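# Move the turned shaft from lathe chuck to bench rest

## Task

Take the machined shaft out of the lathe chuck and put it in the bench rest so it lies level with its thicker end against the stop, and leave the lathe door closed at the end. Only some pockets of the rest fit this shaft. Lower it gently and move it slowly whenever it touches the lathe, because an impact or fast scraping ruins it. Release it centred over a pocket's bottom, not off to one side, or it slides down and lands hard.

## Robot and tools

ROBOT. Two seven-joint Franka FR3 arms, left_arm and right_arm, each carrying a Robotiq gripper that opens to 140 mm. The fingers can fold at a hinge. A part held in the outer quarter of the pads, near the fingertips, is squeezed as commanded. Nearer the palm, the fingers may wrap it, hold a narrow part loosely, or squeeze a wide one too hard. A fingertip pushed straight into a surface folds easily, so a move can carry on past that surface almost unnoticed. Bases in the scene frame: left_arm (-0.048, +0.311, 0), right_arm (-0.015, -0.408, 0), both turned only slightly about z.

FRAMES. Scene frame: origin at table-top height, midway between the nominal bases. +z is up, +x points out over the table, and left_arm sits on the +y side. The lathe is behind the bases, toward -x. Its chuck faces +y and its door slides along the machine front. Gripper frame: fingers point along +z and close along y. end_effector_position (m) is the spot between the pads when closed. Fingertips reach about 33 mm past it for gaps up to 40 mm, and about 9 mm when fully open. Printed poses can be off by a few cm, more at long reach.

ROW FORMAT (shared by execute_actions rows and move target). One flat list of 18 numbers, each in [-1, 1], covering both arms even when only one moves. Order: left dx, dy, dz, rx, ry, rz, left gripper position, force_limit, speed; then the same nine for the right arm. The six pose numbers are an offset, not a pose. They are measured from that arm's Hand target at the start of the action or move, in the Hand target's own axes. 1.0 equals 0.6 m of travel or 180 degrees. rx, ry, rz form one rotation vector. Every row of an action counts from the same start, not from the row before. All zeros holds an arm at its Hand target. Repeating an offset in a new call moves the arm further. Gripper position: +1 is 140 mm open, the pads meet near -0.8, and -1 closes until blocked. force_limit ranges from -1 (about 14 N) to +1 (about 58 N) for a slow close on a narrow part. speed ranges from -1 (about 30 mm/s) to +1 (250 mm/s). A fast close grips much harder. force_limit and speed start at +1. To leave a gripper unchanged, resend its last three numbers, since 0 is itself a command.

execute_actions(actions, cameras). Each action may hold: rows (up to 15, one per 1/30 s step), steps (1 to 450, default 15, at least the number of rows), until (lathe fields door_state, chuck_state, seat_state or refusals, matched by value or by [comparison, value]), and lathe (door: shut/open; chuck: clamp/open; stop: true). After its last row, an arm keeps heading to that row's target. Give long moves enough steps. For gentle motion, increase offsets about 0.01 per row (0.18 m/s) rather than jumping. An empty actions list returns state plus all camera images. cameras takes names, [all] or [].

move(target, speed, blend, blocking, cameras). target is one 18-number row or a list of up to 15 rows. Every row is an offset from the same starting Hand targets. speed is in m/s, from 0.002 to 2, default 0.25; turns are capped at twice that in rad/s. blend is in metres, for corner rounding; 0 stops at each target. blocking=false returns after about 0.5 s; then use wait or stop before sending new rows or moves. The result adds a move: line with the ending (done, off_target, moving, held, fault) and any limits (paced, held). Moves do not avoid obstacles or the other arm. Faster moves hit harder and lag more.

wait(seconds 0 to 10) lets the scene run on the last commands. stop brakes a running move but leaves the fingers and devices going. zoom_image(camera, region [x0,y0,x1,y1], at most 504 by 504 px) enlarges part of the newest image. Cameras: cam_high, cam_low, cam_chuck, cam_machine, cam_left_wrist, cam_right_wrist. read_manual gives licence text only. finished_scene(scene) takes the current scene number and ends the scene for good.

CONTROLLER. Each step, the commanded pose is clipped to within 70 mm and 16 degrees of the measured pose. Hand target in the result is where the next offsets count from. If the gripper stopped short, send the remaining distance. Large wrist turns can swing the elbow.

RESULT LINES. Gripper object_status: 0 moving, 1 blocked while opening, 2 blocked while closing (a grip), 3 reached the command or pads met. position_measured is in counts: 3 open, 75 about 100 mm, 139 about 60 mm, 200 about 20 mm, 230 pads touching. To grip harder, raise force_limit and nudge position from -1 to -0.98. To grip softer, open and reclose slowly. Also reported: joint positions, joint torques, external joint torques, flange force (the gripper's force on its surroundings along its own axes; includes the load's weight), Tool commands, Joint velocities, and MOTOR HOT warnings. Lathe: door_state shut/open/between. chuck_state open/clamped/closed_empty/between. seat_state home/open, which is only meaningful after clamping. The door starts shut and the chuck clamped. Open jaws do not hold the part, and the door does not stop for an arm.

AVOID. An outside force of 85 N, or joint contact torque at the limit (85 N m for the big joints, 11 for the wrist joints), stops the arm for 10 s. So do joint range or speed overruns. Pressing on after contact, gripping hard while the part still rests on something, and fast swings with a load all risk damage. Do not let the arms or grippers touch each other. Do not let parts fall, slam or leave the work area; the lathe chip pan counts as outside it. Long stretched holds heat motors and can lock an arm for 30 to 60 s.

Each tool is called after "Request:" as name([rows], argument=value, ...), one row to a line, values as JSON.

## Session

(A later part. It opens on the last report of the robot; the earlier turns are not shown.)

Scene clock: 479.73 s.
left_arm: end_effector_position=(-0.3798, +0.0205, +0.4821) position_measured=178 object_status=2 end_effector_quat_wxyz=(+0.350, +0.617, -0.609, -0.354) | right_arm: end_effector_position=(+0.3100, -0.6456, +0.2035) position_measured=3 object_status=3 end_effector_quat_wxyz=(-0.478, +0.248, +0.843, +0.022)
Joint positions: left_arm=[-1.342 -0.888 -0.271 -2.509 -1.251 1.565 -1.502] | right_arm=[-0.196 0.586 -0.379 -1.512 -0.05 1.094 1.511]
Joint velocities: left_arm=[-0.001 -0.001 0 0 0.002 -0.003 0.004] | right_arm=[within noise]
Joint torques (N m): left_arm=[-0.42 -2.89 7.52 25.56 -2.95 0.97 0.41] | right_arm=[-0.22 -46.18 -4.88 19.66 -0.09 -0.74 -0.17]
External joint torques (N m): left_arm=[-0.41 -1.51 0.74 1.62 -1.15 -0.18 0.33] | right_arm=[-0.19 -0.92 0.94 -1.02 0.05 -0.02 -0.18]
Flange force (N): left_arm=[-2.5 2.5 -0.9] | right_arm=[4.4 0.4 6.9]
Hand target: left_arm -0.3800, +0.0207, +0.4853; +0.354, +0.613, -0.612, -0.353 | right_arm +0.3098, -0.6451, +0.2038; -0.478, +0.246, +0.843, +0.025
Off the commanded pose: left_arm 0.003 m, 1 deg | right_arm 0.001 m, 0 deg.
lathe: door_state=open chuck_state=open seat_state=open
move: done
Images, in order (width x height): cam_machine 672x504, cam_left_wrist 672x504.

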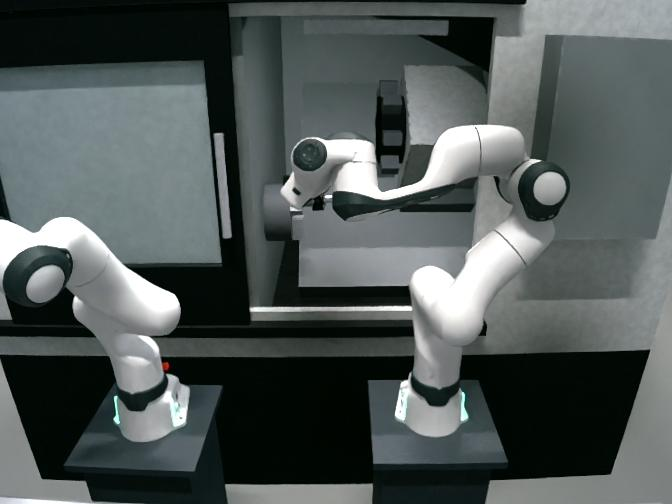

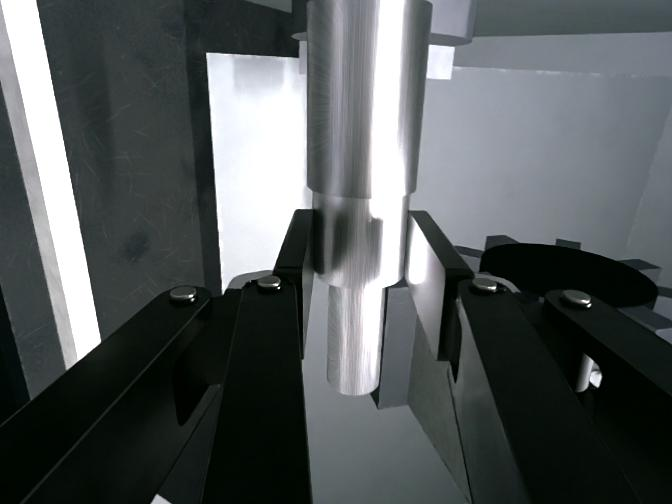

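Request:
move([
  [0.0345,0.0322,-0.3266,0.2222,0,0,-0.98,0.3,-1,0,0,0,0,0,0,1,1,1],
  [0.1178,-0.36,-0.8347,0.3329,-0.0189,0.0327,-0.98,0.3,-1,0,0,0,0,0,0,1,1,1],
], speed=0.2, blend=[0.05,0], cameras=["cam_machine","cam_left_wrist","cam_high","cam_low"])

Request:
zoom_image(camera="cam_low", region=[250, 30, 550, 250])

Scene clock: 492.93 s.
left_arm: end_effector_position=(+0.1601, -0.0481, +0.5463) position_measured=178 object_status=2 end_effector_quat_wxyz=(+0.000, +0.669, -0.743, -0.005) | right_arm: end_effector_position=(+0.3100, -0.6456, +0.2035) position_measured=3 object_status=3 end_effector_quat_wxyz=(-0.478, +0.248, +0.843, +0.022)
Joint positions: left_arm=[-1.23 -0.271 0.156 -1.496 0.042 1.219 -0.982] | right_arm=[-0.196 0.586 -0.379 -1.512 -0.05 1.094 1.511]
Joint velocities: left_arm=[0 -0.001 0.001 -0.001 -0.001 0 0.006] | right_arm=[within noise]
Joint torques (N m): left_arm=[-0.36 -22.1 -2.34 22.43 0.94 3.17 0.17] | right_arm=[-0.22 -46.19 -4.82 19.69 -0.09 -0.74 -0.17]
External joint torques (N m): left_arm=[-0.38 -3.46 -0.79 1.51 0.16 0.54 0.17] | right_arm=[-0.05 -0.95 1.09 -0.94 0.07 -0.01 -0.17]
Flange force (N): left_arm=[-4.8 4.3 1.0] | right_arm=[4.4 0.6 6.7]
Hand target: left_arm +0.1618, -0.0489, +0.5490; +0.000, -0.667, +0.745, +0.000 | right_arm +0.3098, -0.6451, +0.2038; -0.478, +0.246, +0.843, +0.025
Off the commanded pose: left_arm 0.003 m, 1 deg | right_arm 0.001 m, 0 deg.
lathe: door_state=open chuck_state=open seat_state=open
move: done
Images, in order (width x height): cam_high 672x504, cam_low 672x504, cam_machine 672x504, cam_left_wrist 672x504.

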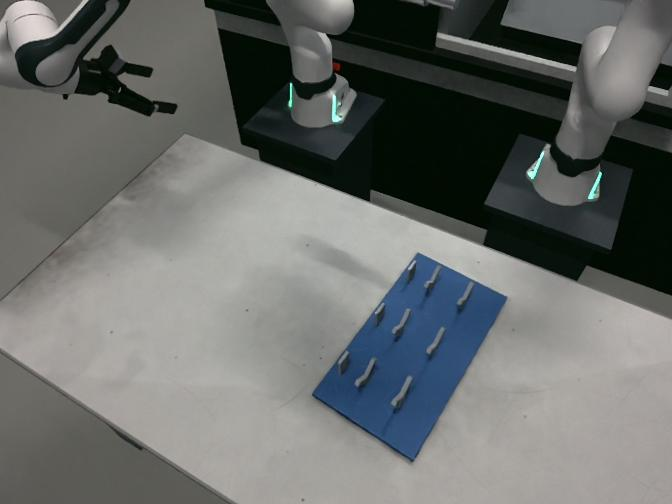

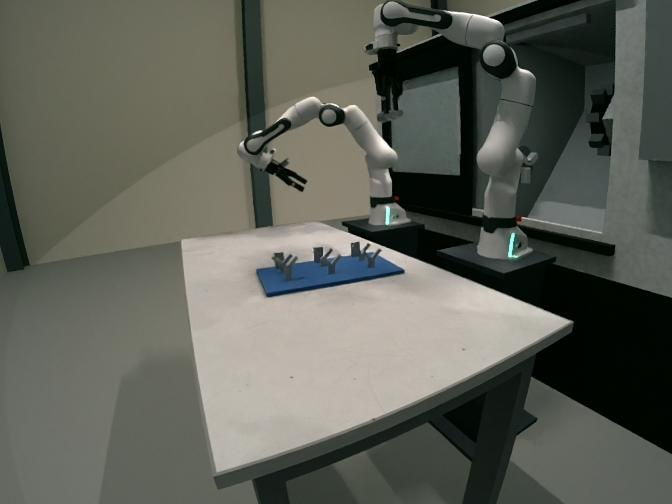

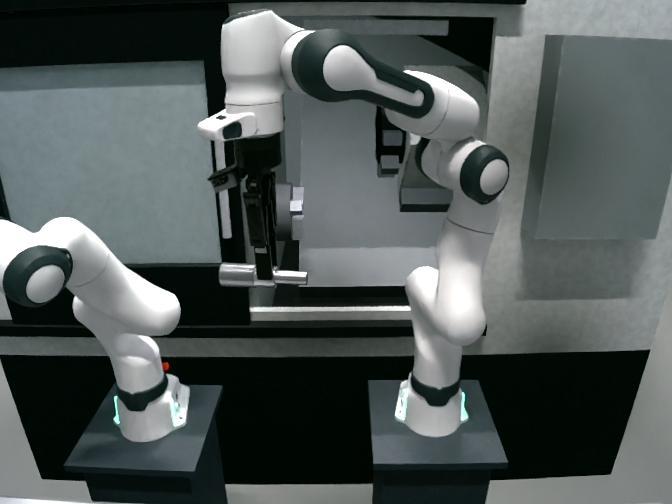

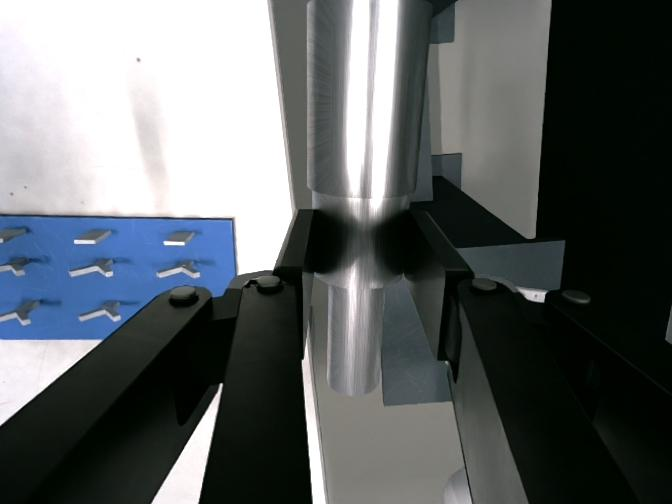

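Scaled by 1.680 from the camera's 672x504 image, which has a finer 960x720 frame.

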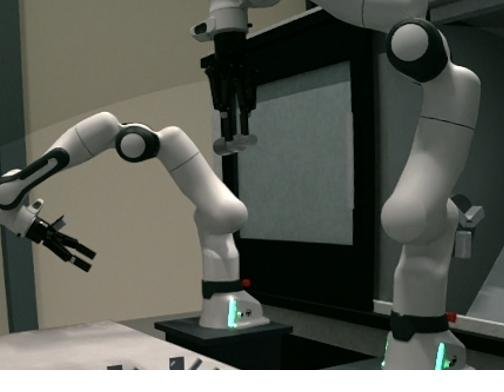

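Request:
zoom_image(camera="cam_machine", region=[200, 230, 330, 310])

Request:
zoom_image(camera="cam_low", region=[250, 230, 420, 300])

Request:
execute_actions([
  {"lathe":{"door":"shut"},"steps":2},
])

Scaled by 3.877 from the camera's 672x504 image, which has a finer 960x720 frame.

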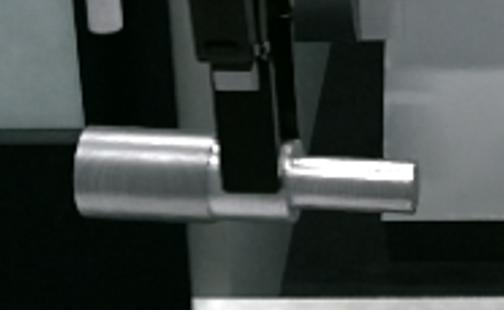

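Scaled by 2.965 from the camera's 672x504 image, which has a finer 960x720 frame.

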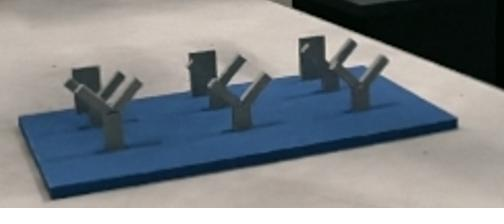

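Scene clock: 495.23 s.
left_arm: end_effector_position=(+0.1601, -0.0482, +0.5463) position_measured=178 object_status=2 end_effector_quat_wxyz=(+0.000, +0.668, -0.744, -0.005) | right_arm: end_effector_position=(+0.3100, -0.6456, +0.2035) position_measured=3 object_status=3 end_effector_quat_wxyz=(-0.478, +0.248, +0.843, +0.022)
Joint positions: left_arm=[-1.23 -0.271 0.156 -1.496 0.042 1.219 -0.98] | right_arm=[-0.196 0.586 -0.379 -1.512 -0.05 1.094 1.511]
Joint torques (N m): left_arm=[-0.01 -22.08 -2.74 22.44 0.84 3.17 0.2] | right_arm=[-0.31 -46.2 -4.78 19.7 -0.08 -0.73 -0.24]
External joint torques (N m): left_arm=[0.02 -3.44 -1.13 1.56 0.08 0.54 0.2] | right_arm=[-0.23 -1.29 1.02 -0.78 0.06 0 -0.25]
Flange force (N): left_arm=[-4.6 4.4 0.8] | right_arm=[4.8 0.2 6.6]
Hand target: left_arm +0.1618, -0.0489, +0.5490; +0.000, -0.667, +0.745, +0.000 | right_arm +0.3098, -0.6451, +0.2038; -0.478, +0.246, +0.843, +0.025
Tool commands: left_gripper/position=-0.98 left_gripper/force_limit=+0.3 left_gripper/speed=-1.0 right_gripper/position=+1.0 right_gripper/force_limit=+1.0 right_gripper/speed=+1.0
Off the commanded pose: left_arm 0.003 m, 1 deg | right_arm 0.001 m, 0 deg.
lathe: door_state=between chuck_state=open seat_state=open

Request:
move(target=[-0.4415,-0.8336,0.615,0,0,0,-0.98,0.3,-1,0,0,0,0,0,0,1,1,1], speed=0.2, cameras=["cam_high","cam_low","cam_left_wrist","cam_machine"])

Request:
zoom_image(camera="cam_left_wrist", region=[150, 0, 600, 450])

Request:
zoom_image(camera="cam_low", region=[230, 180, 430, 300])

Scene clock: 524.97 s.
left_arm: end_effector_position=(+0.6870, +0.1589, +0.1769) position_measured=178 object_status=2 end_effector_quat_wxyz=(+0.001, +0.670, -0.743, -0.002) | right_arm: end_effector_position=(+0.3100, -0.6456, +0.2035) position_measured=3 object_status=3 end_effector_quat_wxyz=(-0.478, +0.248, +0.843, +0.022)
Joint positions: left_arm=[-0.506 0.794 0.539 -1.088 -0.382 1.784 0.06] | right_arm=[-0.196 0.586 -0.379 -1.512 -0.05 1.094 1.511]
Joint velocities: left_arm=[0 -0.002 0.001 0.001 0 -0.005 0.005] | right_arm=[within noise]
Joint torques (N m): left_arm=[0.63 -56.58 10.06 24.33 0.6 2.53 0.13] | right_arm=[-0.29 -46.2 -4.88 19.68 -0.09 -0.74 -0.15]
External joint torques (N m): left_arm=[0.84 -4.2 -0.07 1.14 -0.13 -0.03 0.13] | right_arm=[-0.33 -1.26 0.84 -0.85 0.04 -0.02 -0.16]
Flange force (N): left_arm=[-1.8 7.6 -4.0] | right_arm=[4.9 0.2 6.8]
Hand target: left_arm +0.6886, +0.1588, +0.1804; +0.000, -0.667, +0.745, +0.000 | right_arm +0.3098, -0.6451, +0.2038; -0.478, +0.246, +0.843, +0.025
Off the commanded pose: left_arm 0.004 m, 1 deg | right_arm 0.001 m, 0 deg.
lathe: door_state=shut chuck_state=open seat_state=open
move: off_target (left_arm)
Images, in order (width x height): cam_high 672x504, cam_low 672x504, cam_machine 672x504, cam_left_wrist 672x504.

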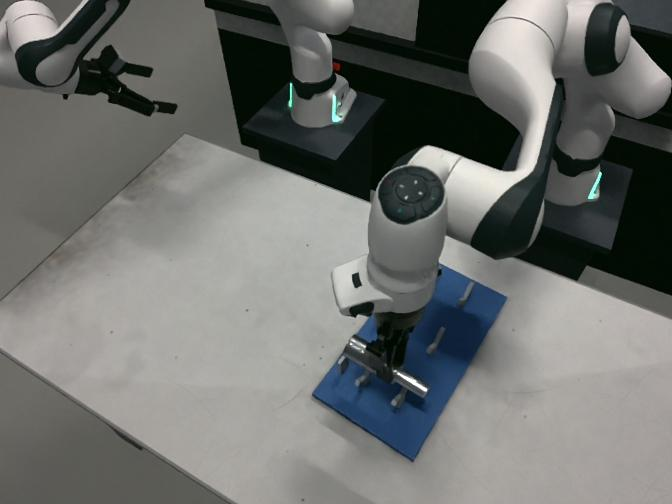

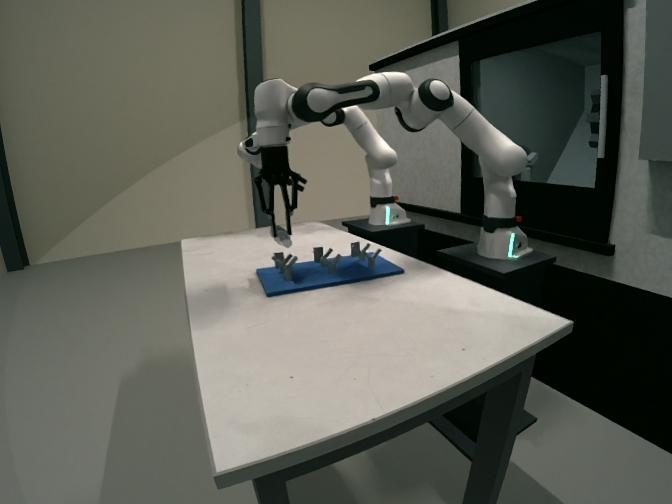

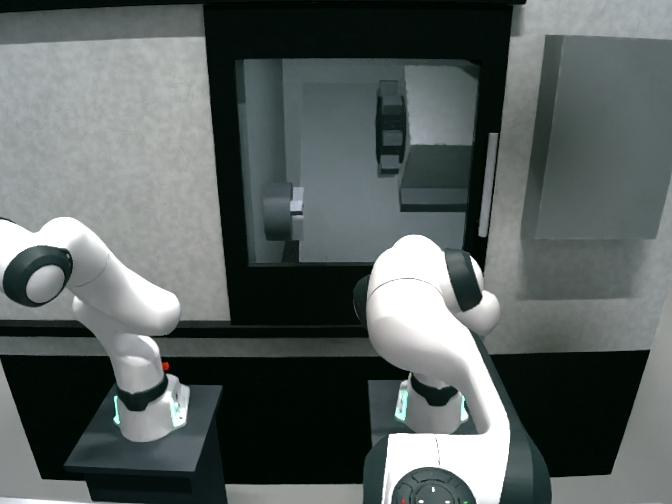

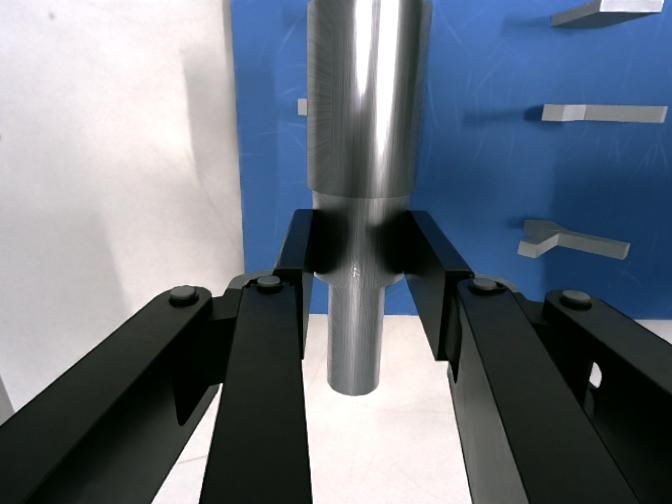

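Scaled by 1.120 from the camera's 672x504 image, which has a finer 960x720 frame.

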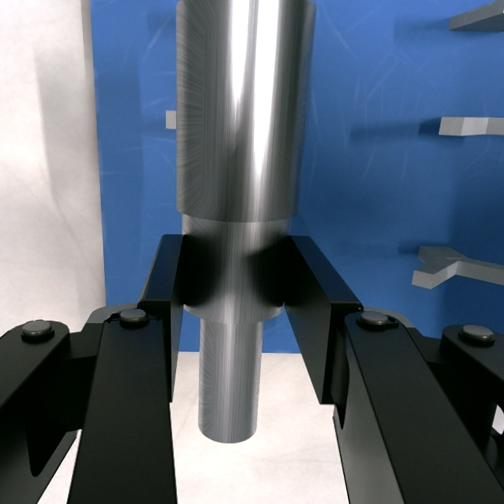

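Scaled by 2.520 from the camera's 672x504 image, which has a finer 960x720 frame.

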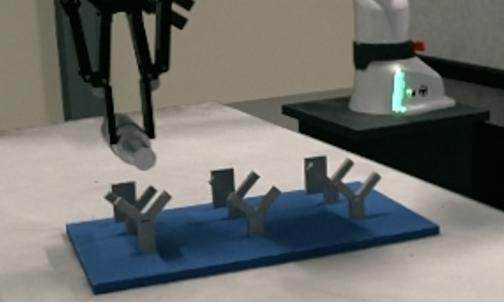

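Request:
move(target=[0,0.005,0.12,0,0,0,-0.98,0.3,-1,0,0,0,0,0,0,1,1,1], speed=0.06, cameras=["cam_high","cam_low","cam_left_wrist"])

Request:
zoom_image(camera="cam_left_wrist", region=[240, 0, 540, 250])

Request:
zoom_image(camera="cam_low", region=[230, 200, 350, 300])

Request:
zoom_image(camera="cam_high", region=[300, 300, 460, 440])

Scene clock: 540.20 s.
left_arm: end_effector_position=(+0.6851, +0.1621, +0.1181) position_measured=178 object_status=2 end_effector_quat_wxyz=(-0.001, +0.669, -0.743, -0.001) | right_arm: end_effector_position=(+0.3100, -0.6456, +0.2035) position_measured=3 object_status=3 end_effector_quat_wxyz=(-0.478, +0.248, +0.843, +0.022)
Joint positions: left_arm=[-0.517 0.808 0.515 -1.215 -0.388 1.928 0.081] | right_arm=[-0.196 0.586 -0.379 -1.512 -0.05 1.094 1.511]
Joint velocities: left_arm=[0.001 -0.001 -0.002 -0.003 0 0.003 0.001] | right_arm=[within noise]
Joint torques (N m): left_arm=[-0.12 -46.37 7.21 19.14 -0.24 4.96 0.16] | right_arm=[-0.29 -46.23 -4.86 19.69 -0.07 -0.77 -0.18]
External joint torques (N m): left_arm=[0.1 5.87 -3.38 -3.97 -0.93 2.38 0.16] | right_arm=[-0.21 -0.98 1 -0.97 0.08 -0.04 -0.19]
Flange force (N): left_arm=[-1.0 9.5 15.6] | right_arm=[4.5 0.4 6.7]
Hand target: left_arm +0.6856, +0.1591, +0.1084; +0.000, -0.667, +0.745, +0.000 | right_arm +0.3098, -0.6451, +0.2038; -0.478, +0.246, +0.843, +0.025
Off the commanded pose: left_arm 0.010 m, 0 deg | right_arm 0.001 m, 0 deg.
lathe: door_state=shut chuck_state=open seat_state=open
move: off_target (left_arm)
Images, in order (width x height): cam_high 672x504, cam_low 672x504, cam_left_wrist 672x504.

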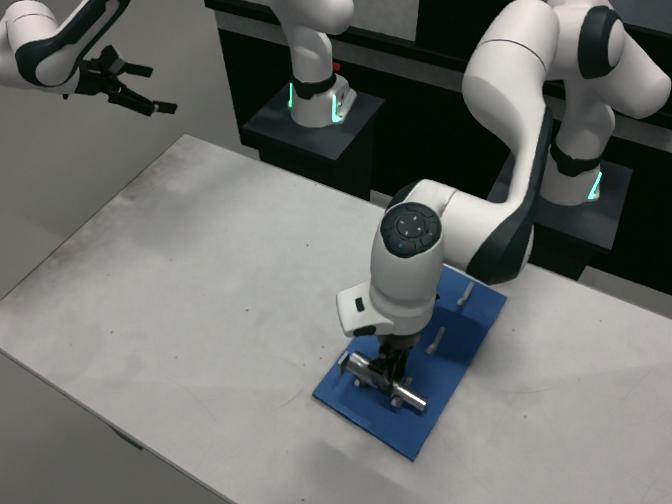

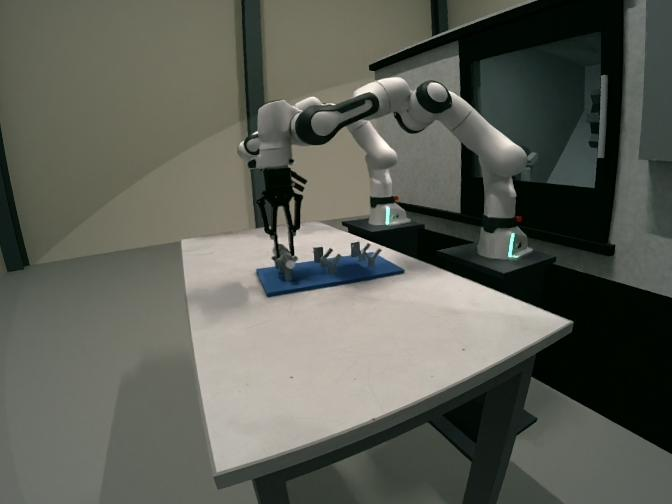

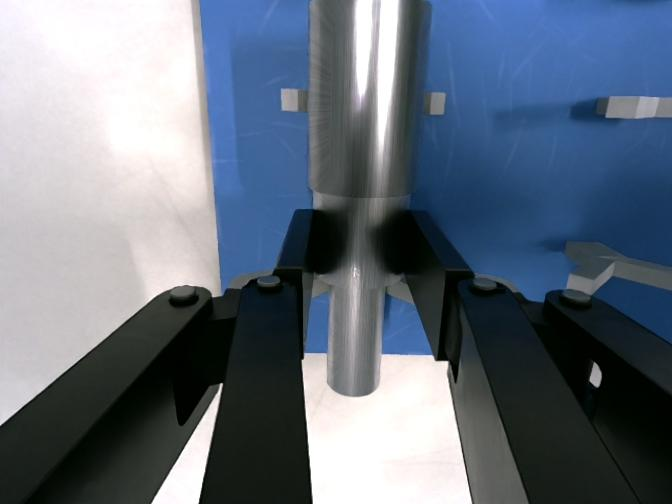

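Scaled by 1.680 from the camera's 672x504 image, which has a finer 960x720 frame.

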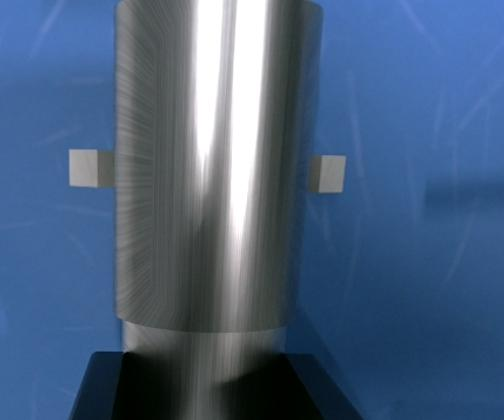

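Scaled by 4.200 from the camera's 672x504 image, which has a finer 960x720 frame.

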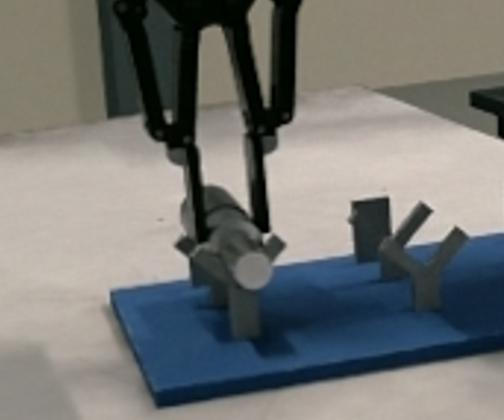

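Scaled by 3.150 from the camera's 672x504 image, which has a finer 960x720 frame.

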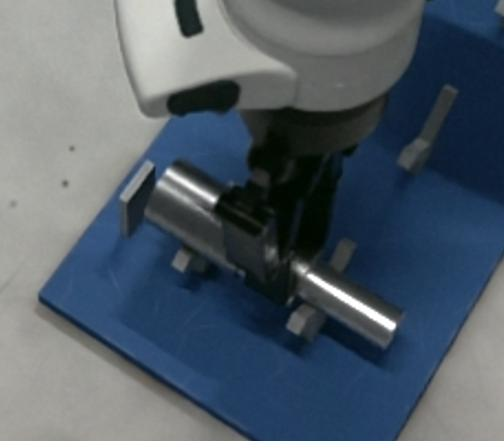

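Request:
move([
  [0,0,-0.05,0,0,0,-0.98,0.3,-1,0,0,0,0,0,0,1,1,1],
  [0.0192,0,-0.05,0,0,0,-0.98,0.3,-1,0,0,0,0,0,0,1,1,1],
], speed=0.05, cameras=["cam_high","cam_low","cam_left_wrist"])

Request:
zoom_image(camera="cam_left_wrist", region=[200, 0, 500, 400])

Request:
zoom_image(camera="cam_low", region=[230, 200, 350, 300])

Request:
zoom_image(camera="cam_high", region=[300, 300, 460, 440])

Scene clock: 562.27 s.
left_arm: end_effector_position=(+0.6823, +0.1478, +0.1345) position_measured=178 object_status=2 end_effector_quat_wxyz=(-0.002, -0.664, +0.748, +0.002) | right_arm: end_effector_position=(+0.3100, -0.6456, +0.2035) position_measured=3 object_status=3 end_effector_quat_wxyz=(-0.478, +0.248, +0.843, +0.022)
Joint positions: left_arm=[-0.53 0.804 0.52 -1.178 -0.386 1.882 0.071] | right_arm=[-0.196 0.586 -0.379 -1.512 -0.05 1.094 1.511]
Joint velocities: left_arm=[-0.001 0 0 0.001 0.001 -0.002 -0.006] | right_arm=[within noise]
Joint torques (N m): left_arm=[-0.04 -56.45 11.32 24.36 0.61 2.63 -0.29] | right_arm=[-0.23 -46.21 -4.77 19.67 -0.08 -0.75 -0.19]
External joint torques (N m): left_arm=[-0.14 -3.93 0.68 1.16 -0.11 0.06 -0.29] | right_arm=[-0.37 -1 0.92 -0.97 0.05 -0.03 -0.2]
Flange force (N): left_arm=[-0.3 8.7 -4.5] | right_arm=[4.4 0.2 6.8]
Hand target: left_arm +0.6843, +0.1477, +0.1384; +0.000, -0.667, +0.745, +0.000 | right_arm +0.3098, -0.6451, +0.2038; -0.478, +0.246, +0.843, +0.025
Off the commanded pose: left_arm 0.004 m, 1 deg | right_arm 0.001 m, 0 deg.
lathe: door_state=shut chuck_state=open seat_state=open
move: off_target (left_arm)
Images, in order (width x height): cam_high 672x504, cam_low 672x504, cam_left_wrist 672x504.

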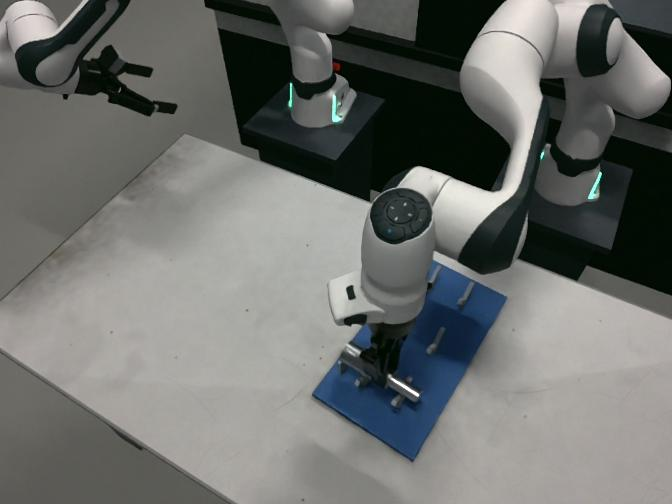

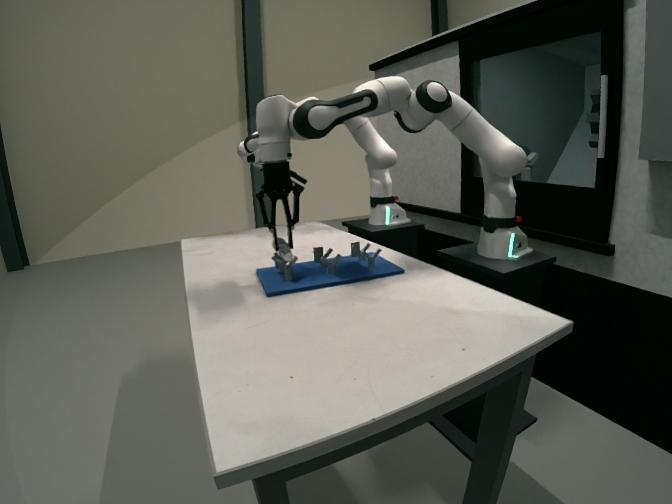

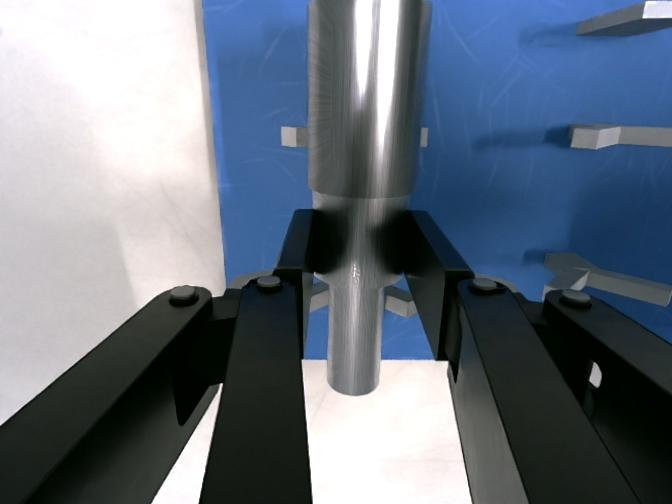

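Scaled by 1.260 from the camera's 672x504 image, which has a finer 960x720 frame.

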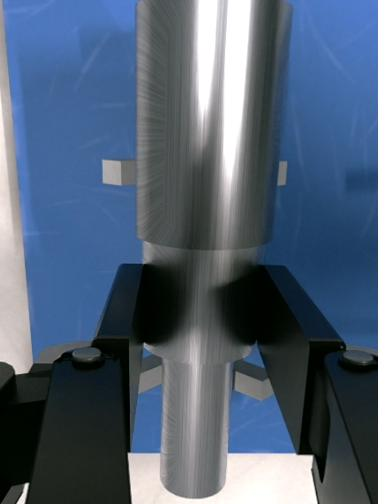

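Scaled by 4.200 from the camera's 672x504 image, which has a finer 960x720 frame.

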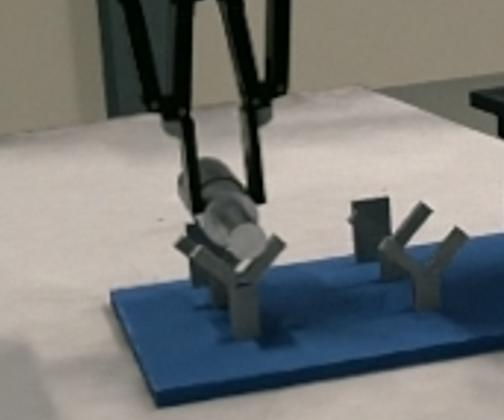

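Scaled by 3.150 from the camera's 672x504 image, which has a finer 960x720 frame.

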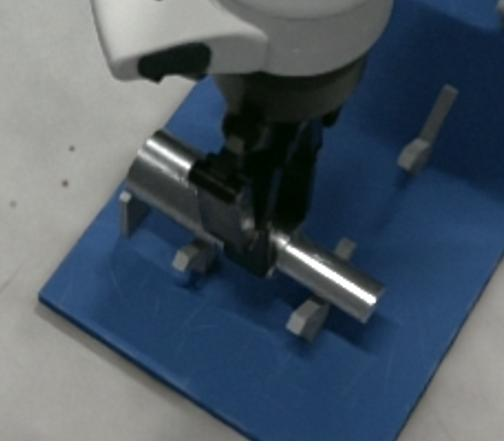

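Request:
move([
  [-0.0033,0,0,0,0,0,-0.98,0.3,-1,0,0,0,0,0,0,1,1,1],
  [-0.0033,0,0.0258,0,0,0,-0.98,0.3,-1,0,0,0,0,0,0,1,1,1],
], speed=0.03, cameras=["cam_high","cam_low","cam_left_wrist"])

Request:
zoom_image(camera="cam_high", region=[310, 310, 450, 430])

Request:
zoom_image(camera="cam_low", region=[240, 210, 330, 300])

Request:
zoom_image(camera="cam_left_wrist", region=[250, 0, 470, 330])

Scene clock: 588.73 s.
left_arm: end_effector_position=(+0.6822, +0.1512, +0.1202) position_measured=178 object_status=2 end_effector_quat_wxyz=(-0.001, -0.667, +0.745, +0.004) | right_arm: end_effector_position=(+0.3100, -0.6456, +0.2035) position_measured=3 object_status=3 end_effector_quat_wxyz=(-0.478, +0.248, +0.843, +0.022)
Joint positions: left_arm=[-0.53 0.814 0.517 -1.198 -0.386 1.909 0.069] | right_arm=[-0.196 0.586 -0.379 -1.512 -0.05 1.094 1.511]
Joint velocities: left_arm=[0.001 -0.003 0 -0.002 0 0.003 0] | right_arm=[within noise]
Joint torques (N m): left_arm=[0.07 -56.64 10.75 23.45 0.46 2.99 -0.07] | right_arm=[-0.27 -46.17 -4.82 19.68 -0.08 -0.73 -0.2]
External joint torques (N m): left_arm=[0.27 -4.03 0.1 0.29 -0.25 0.43 -0.07] | right_arm=[-0.21 -0.98 1.01 -0.93 0.06 0 -0.2]
Flange force (N): left_arm=[-1.7 15.2 -2.7] | right_arm=[4.3 0.4 6.6]
Hand target: left_arm +0.6845, +0.1496, +0.1229; +0.000, -0.667, +0.745, +0.000 | right_arm +0.3098, -0.6451, +0.2038; -0.478, +0.246, +0.843, +0.025
Off the commanded pose: left_arm 0.004 m, 1 deg | right_arm 0.001 m, 0 deg.
lathe: door_state=shut chuck_state=open seat_state=open
move: off_target (left_arm)
Images, in order (width x height): cam_high 672x504, cam_low 672x504, cam_left_wrist 672x504.

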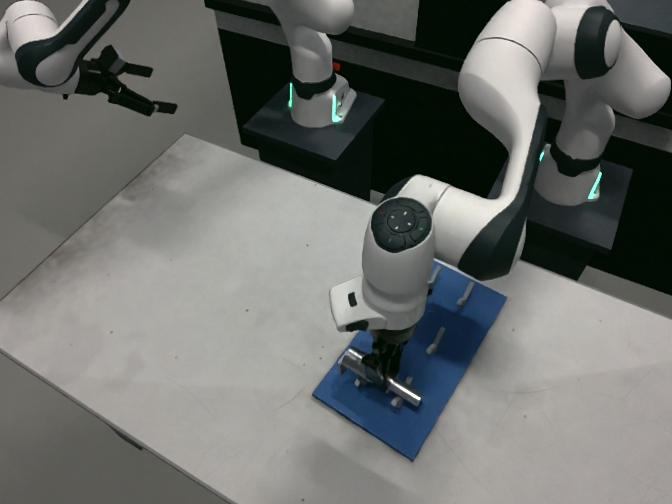

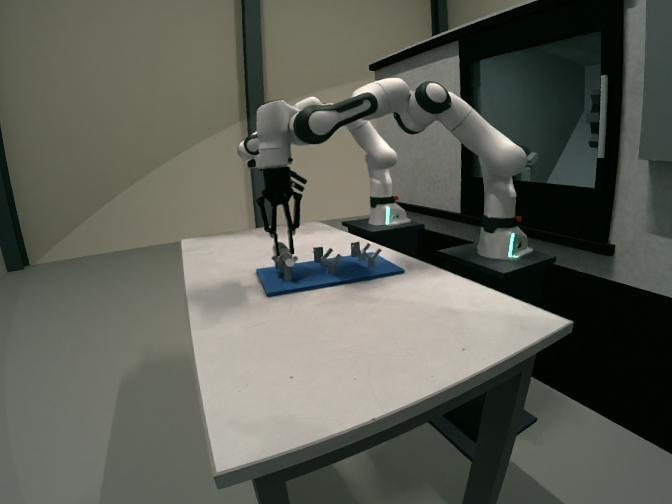

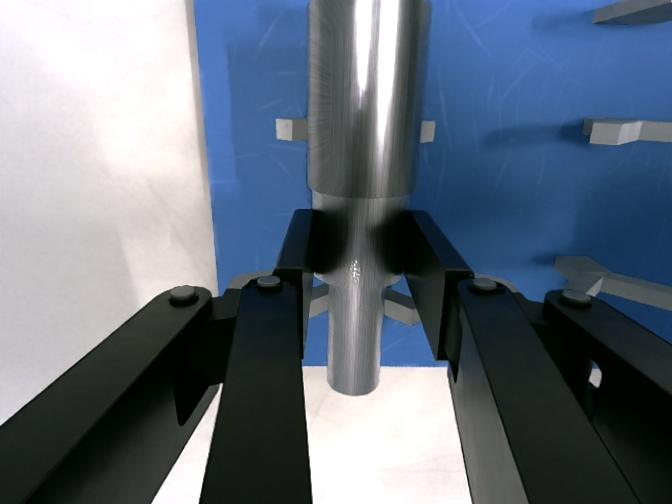

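Scaled by 3.600 from the camera's 672x504 image, which has a finer 960x720 frame.

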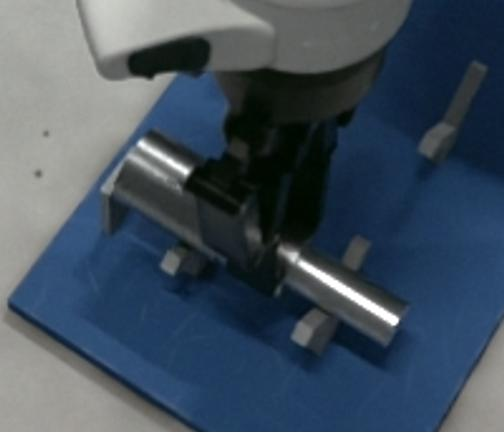

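Scaled by 5.600 from the camera's 672x504 image, which has a finer 960x720 frame.

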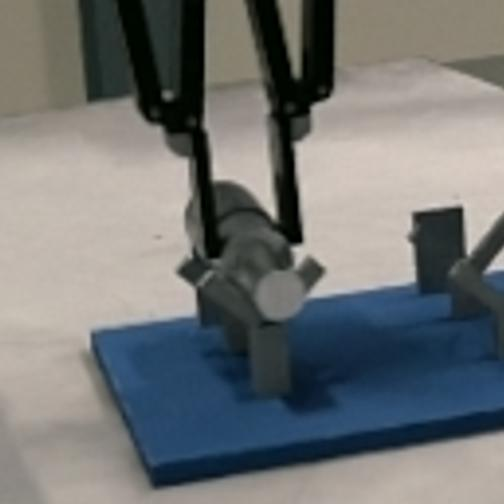

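Scaled by 1.527 from the camera's 672x504 image, which has a finer 960x720 frame.

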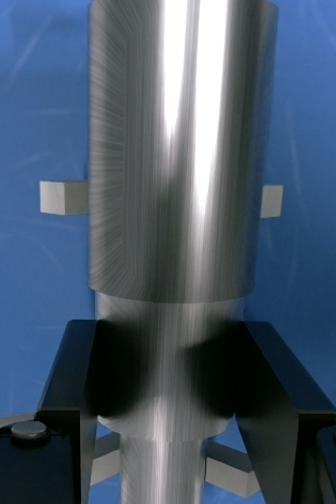

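Request:
move(target=[0,0,0.0083,0,0,0,-0.98,0.3,-1,0,0,0,0,0,0,1,1,1], speed=0.015)

Request:
move(target=[0,0,0.005,0,0,0,-0.98,0.3,-1,0,0,0,0,0,0,1,1,1], speed=0.01, cameras=["cam_left_wrist","cam_high","cam_low"])

Request:
zoom_image(camera="cam_high", region=[310, 310, 450, 430])

Request:
zoom_image(camera="cam_low", region=[240, 210, 330, 300])

Scene clock: 600.53 s.
left_arm: end_effector_position=(+0.6838, +0.1505, +0.1183) position_measured=178 object_status=2 end_effector_quat_wxyz=(+0.001, -0.667, +0.745, +0.002) | right_arm: end_effector_position=(+0.3100, -0.6456, +0.2035) position_measured=3 object_status=3 end_effector_quat_wxyz=(-0.478, +0.248, +0.843, +0.022)
Joint positions: left_arm=[-0.53 0.815 0.514 -1.201 -0.386 1.92 0.069] | right_arm=[-0.196 0.586 -0.379 -1.512 -0.05 1.094 1.511]
Joint torques (N m): left_arm=[0.38 -54.32 9.77 21.89 0.44 3.01 0.1] | right_arm=[-0.25 -46.19 -4.78 19.67 -0.1 -0.74 -0.17]
External joint torques (N m): left_arm=[0.45 -1.89 -0.89 -1.16 -0.27 0.44 0.1] | right_arm=[-0.24 -0.94 1.02 -0.98 0.04 -0.01 -0.18]
Flange force (N): left_arm=[-2.2 16.1 1.0] | right_arm=[4.3 0.4 6.8]
Hand target: left_arm +0.6845, +0.1496, +0.1179; +0.000, -0.667, +0.745, +0.000 | right_arm +0.3098, -0.6451, +0.2038; -0.478, +0.246, +0.843, +0.025
Off the commanded pose: left_arm 0.001 m, 0 deg | right_arm 0.001 m, 0 deg.
lathe: door_state=shut chuck_state=open seat_state=open
move: done

Scene clock: 601.23 s.
left_arm: end_effector_position=(+0.6839, +0.1504, +0.1182) position_measured=178 object_status=2 end_effector_quat_wxyz=(+0.001, -0.667, +0.745, +0.002) | right_arm: end_effector_position=(+0.3100, -0.6456, +0.2035) position_measured=3 object_status=3 end_effector_quat_wxyz=(-0.478, +0.248, +0.843, +0.022)
Joint positions: left_arm=[-0.53 0.815 0.514 -1.203 -0.387 1.921 0.069] | right_arm=[-0.196 0.586 -0.379 -1.512 -0.05 1.094 1.511]
Joint torques (N m): left_arm=[0.38 -51.87 9.25 20.56 0.21 3.66 0.19] | right_arm=[-0.25 -46.19 -4.83 19.68 -0.08 -0.73 -0.13]
External joint torques (N m): left_arm=[0.45 0.94 -1.49 -2.68 -0.49 1.07 0.19] | right_arm=[-0.14 -1.05 1.03 -0.92 0.07 -0.01 -0.14]
Flange force (N): left_arm=[-2.5 17.3 6.7] | right_arm=[4.6 0.6 6.8]
Hand target: left_arm +0.6846, +0.1496, +0.1149; +0.000, -0.667, +0.745, +0.000 | right_arm +0.3098, -0.6451, +0.2038; -0.478, +0.246, +0.843, +0.025
Off the commanded pose: left_arm 0.003 m, 0 deg | right_arm 0.001 m, 0 deg.
lathe: door_state=shut chuck_state=open seat_state=open
move: done
Images, in order (width x height): cam_high 672x504, cam_low 672x504, cam_left_wrist 672x504.

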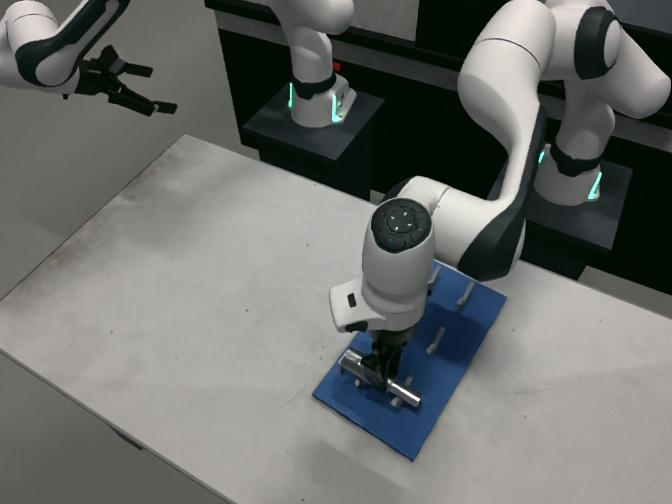

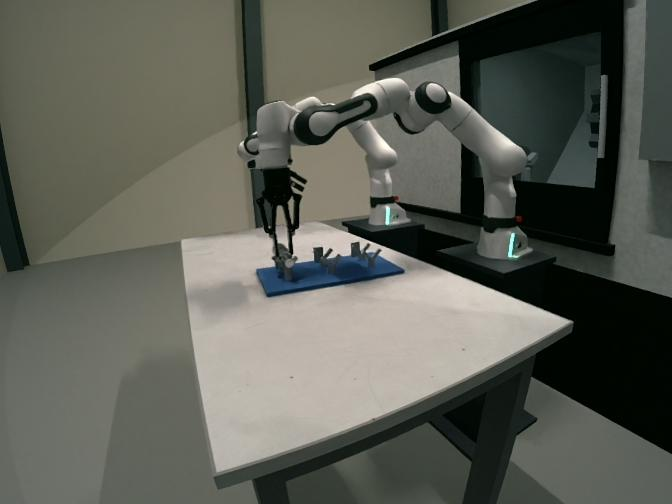

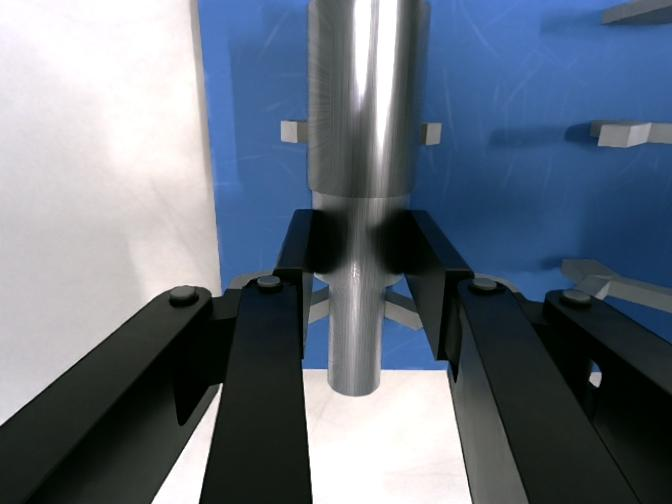

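Scaled by 3.600 from the camera's 672x504 image, which has a finer 960x720 frame.

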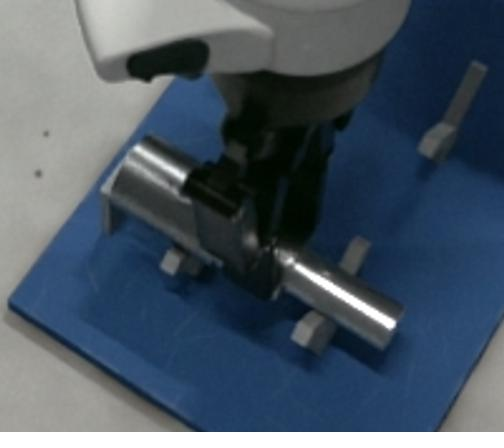

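Scaled by 5.600 from the camera's 672x504 image, which has a finer 960x720 frame.

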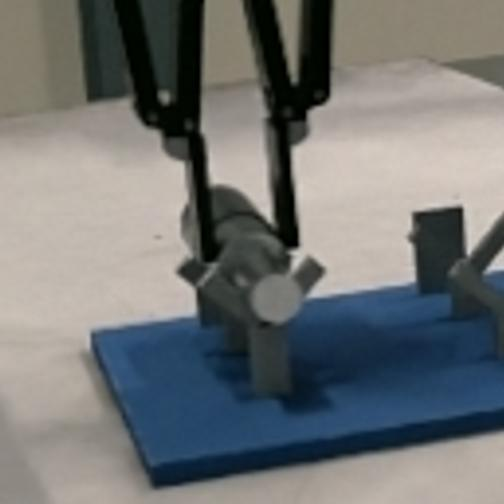

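Request:
move([
  [0,0,-0.01,0,0,0,-0.98,0.3,-1,0.3305,0.3405,-0.0717,-0.0209,-0.2781,-0.2026,1,1,1],
  [0,0,-0.01,0,0,0,-0.98,0.3,-1,0.1482,0.991,0.1288,-0.0418,-0.5562,-0.4052,1,1,1],
], speed=0.3, blend=[0.1,0], cameras=["cam_right_wrist","cam_high"])

Request:
zoom_image(camera="cam_right_wrist", region=[200, 150, 470, 350])

Scene clock: 639.60 s.
left_arm: end_effector_position=(+0.6837, +0.1505, +0.1184) position_measured=178 object_status=2 end_effector_quat_wxyz=(+0.001, -0.667, +0.745, +0.002) | right_arm: end_effector_position=(+0.4729, -0.0676, +0.1202) position_measured=3 object_status=3 end_effector_quat_wxyz=(+0.403, -0.280, +0.862, +0.127)
Joint positions: left_arm=[-0.529 0.815 0.514 -1.202 -0.387 1.92 0.069] | right_arm=[0.346 0.231 0.277 -2.755 0.048 3.851 1.47]
Joint velocities: left_arm=[within noise] | right_arm=[-0.001 -0.001 0 0 0 0 0.005]
Joint torques (N m): left_arm=[0.4 -56.38 10.36 23.71 0.55 2.27 -0.06] | right_arm=[-0.19 -27.44 2.85 12.05 -0.53 3.76 0.22]
External joint torques (N m): left_arm=[0.39 -3.7 -0.4 0.55 -0.16 -0.31 -0.06] | right_arm=[-0.27 -0.17 1.06 -0.81 -0.4 0.24 0.25]
Flange force (N): left_arm=[-1.2 8.9 -4.2] | right_arm=[1.2 -1.9 -4.0]
Hand target: left_arm +0.6845, +0.1496, +0.1209; +0.000, -0.667, +0.745, +0.000 | right_arm +0.4723, -0.0673, +0.1198; +0.403, -0.278, +0.862, +0.130
Off the commanded pose: left_arm 0.003 m, 0 deg | right_arm 0.001 m, 0 deg.
lathe: door_state=shut chuck_state=open seat_state=open
move: done; limits=paced
Images, in order (width x height): cam_high 672x504, cam_right_wrist 672x504.

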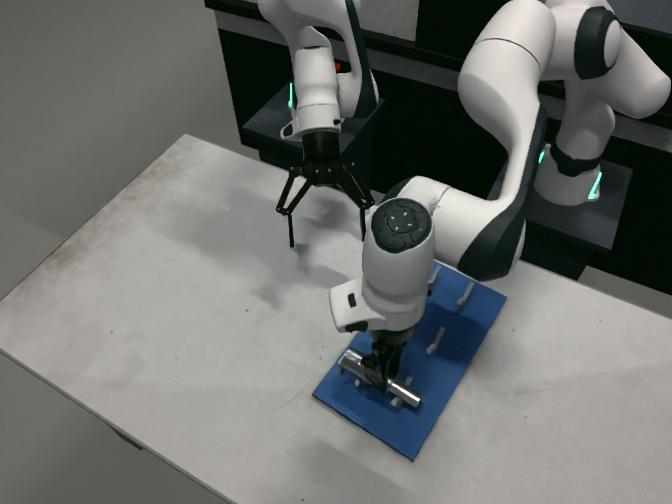

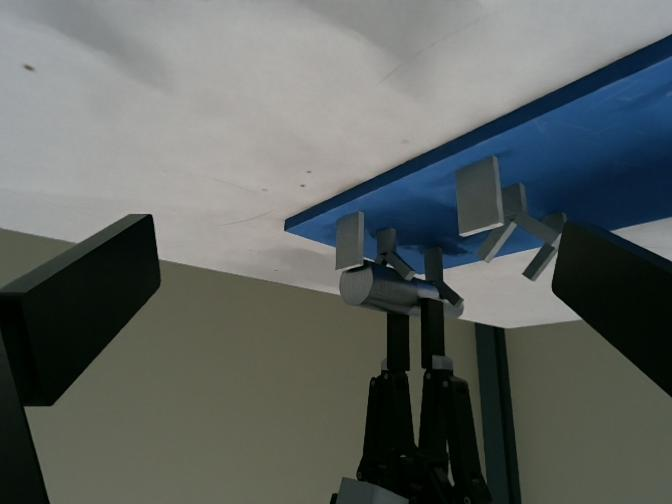

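Scaled by 1.867 from the camera's 672x504 image, which has a finer 960x720 frame.

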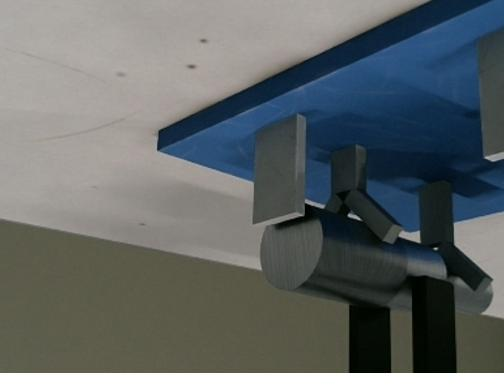

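Request:
zoom_image(camera="cam_right_wrist", region=[325, 200, 475, 330])

Scaled by 3.360 from the camera's 672x504 image, which has a finer 960x720 frame.

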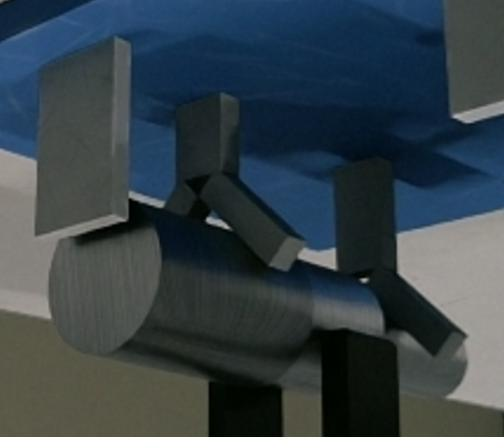

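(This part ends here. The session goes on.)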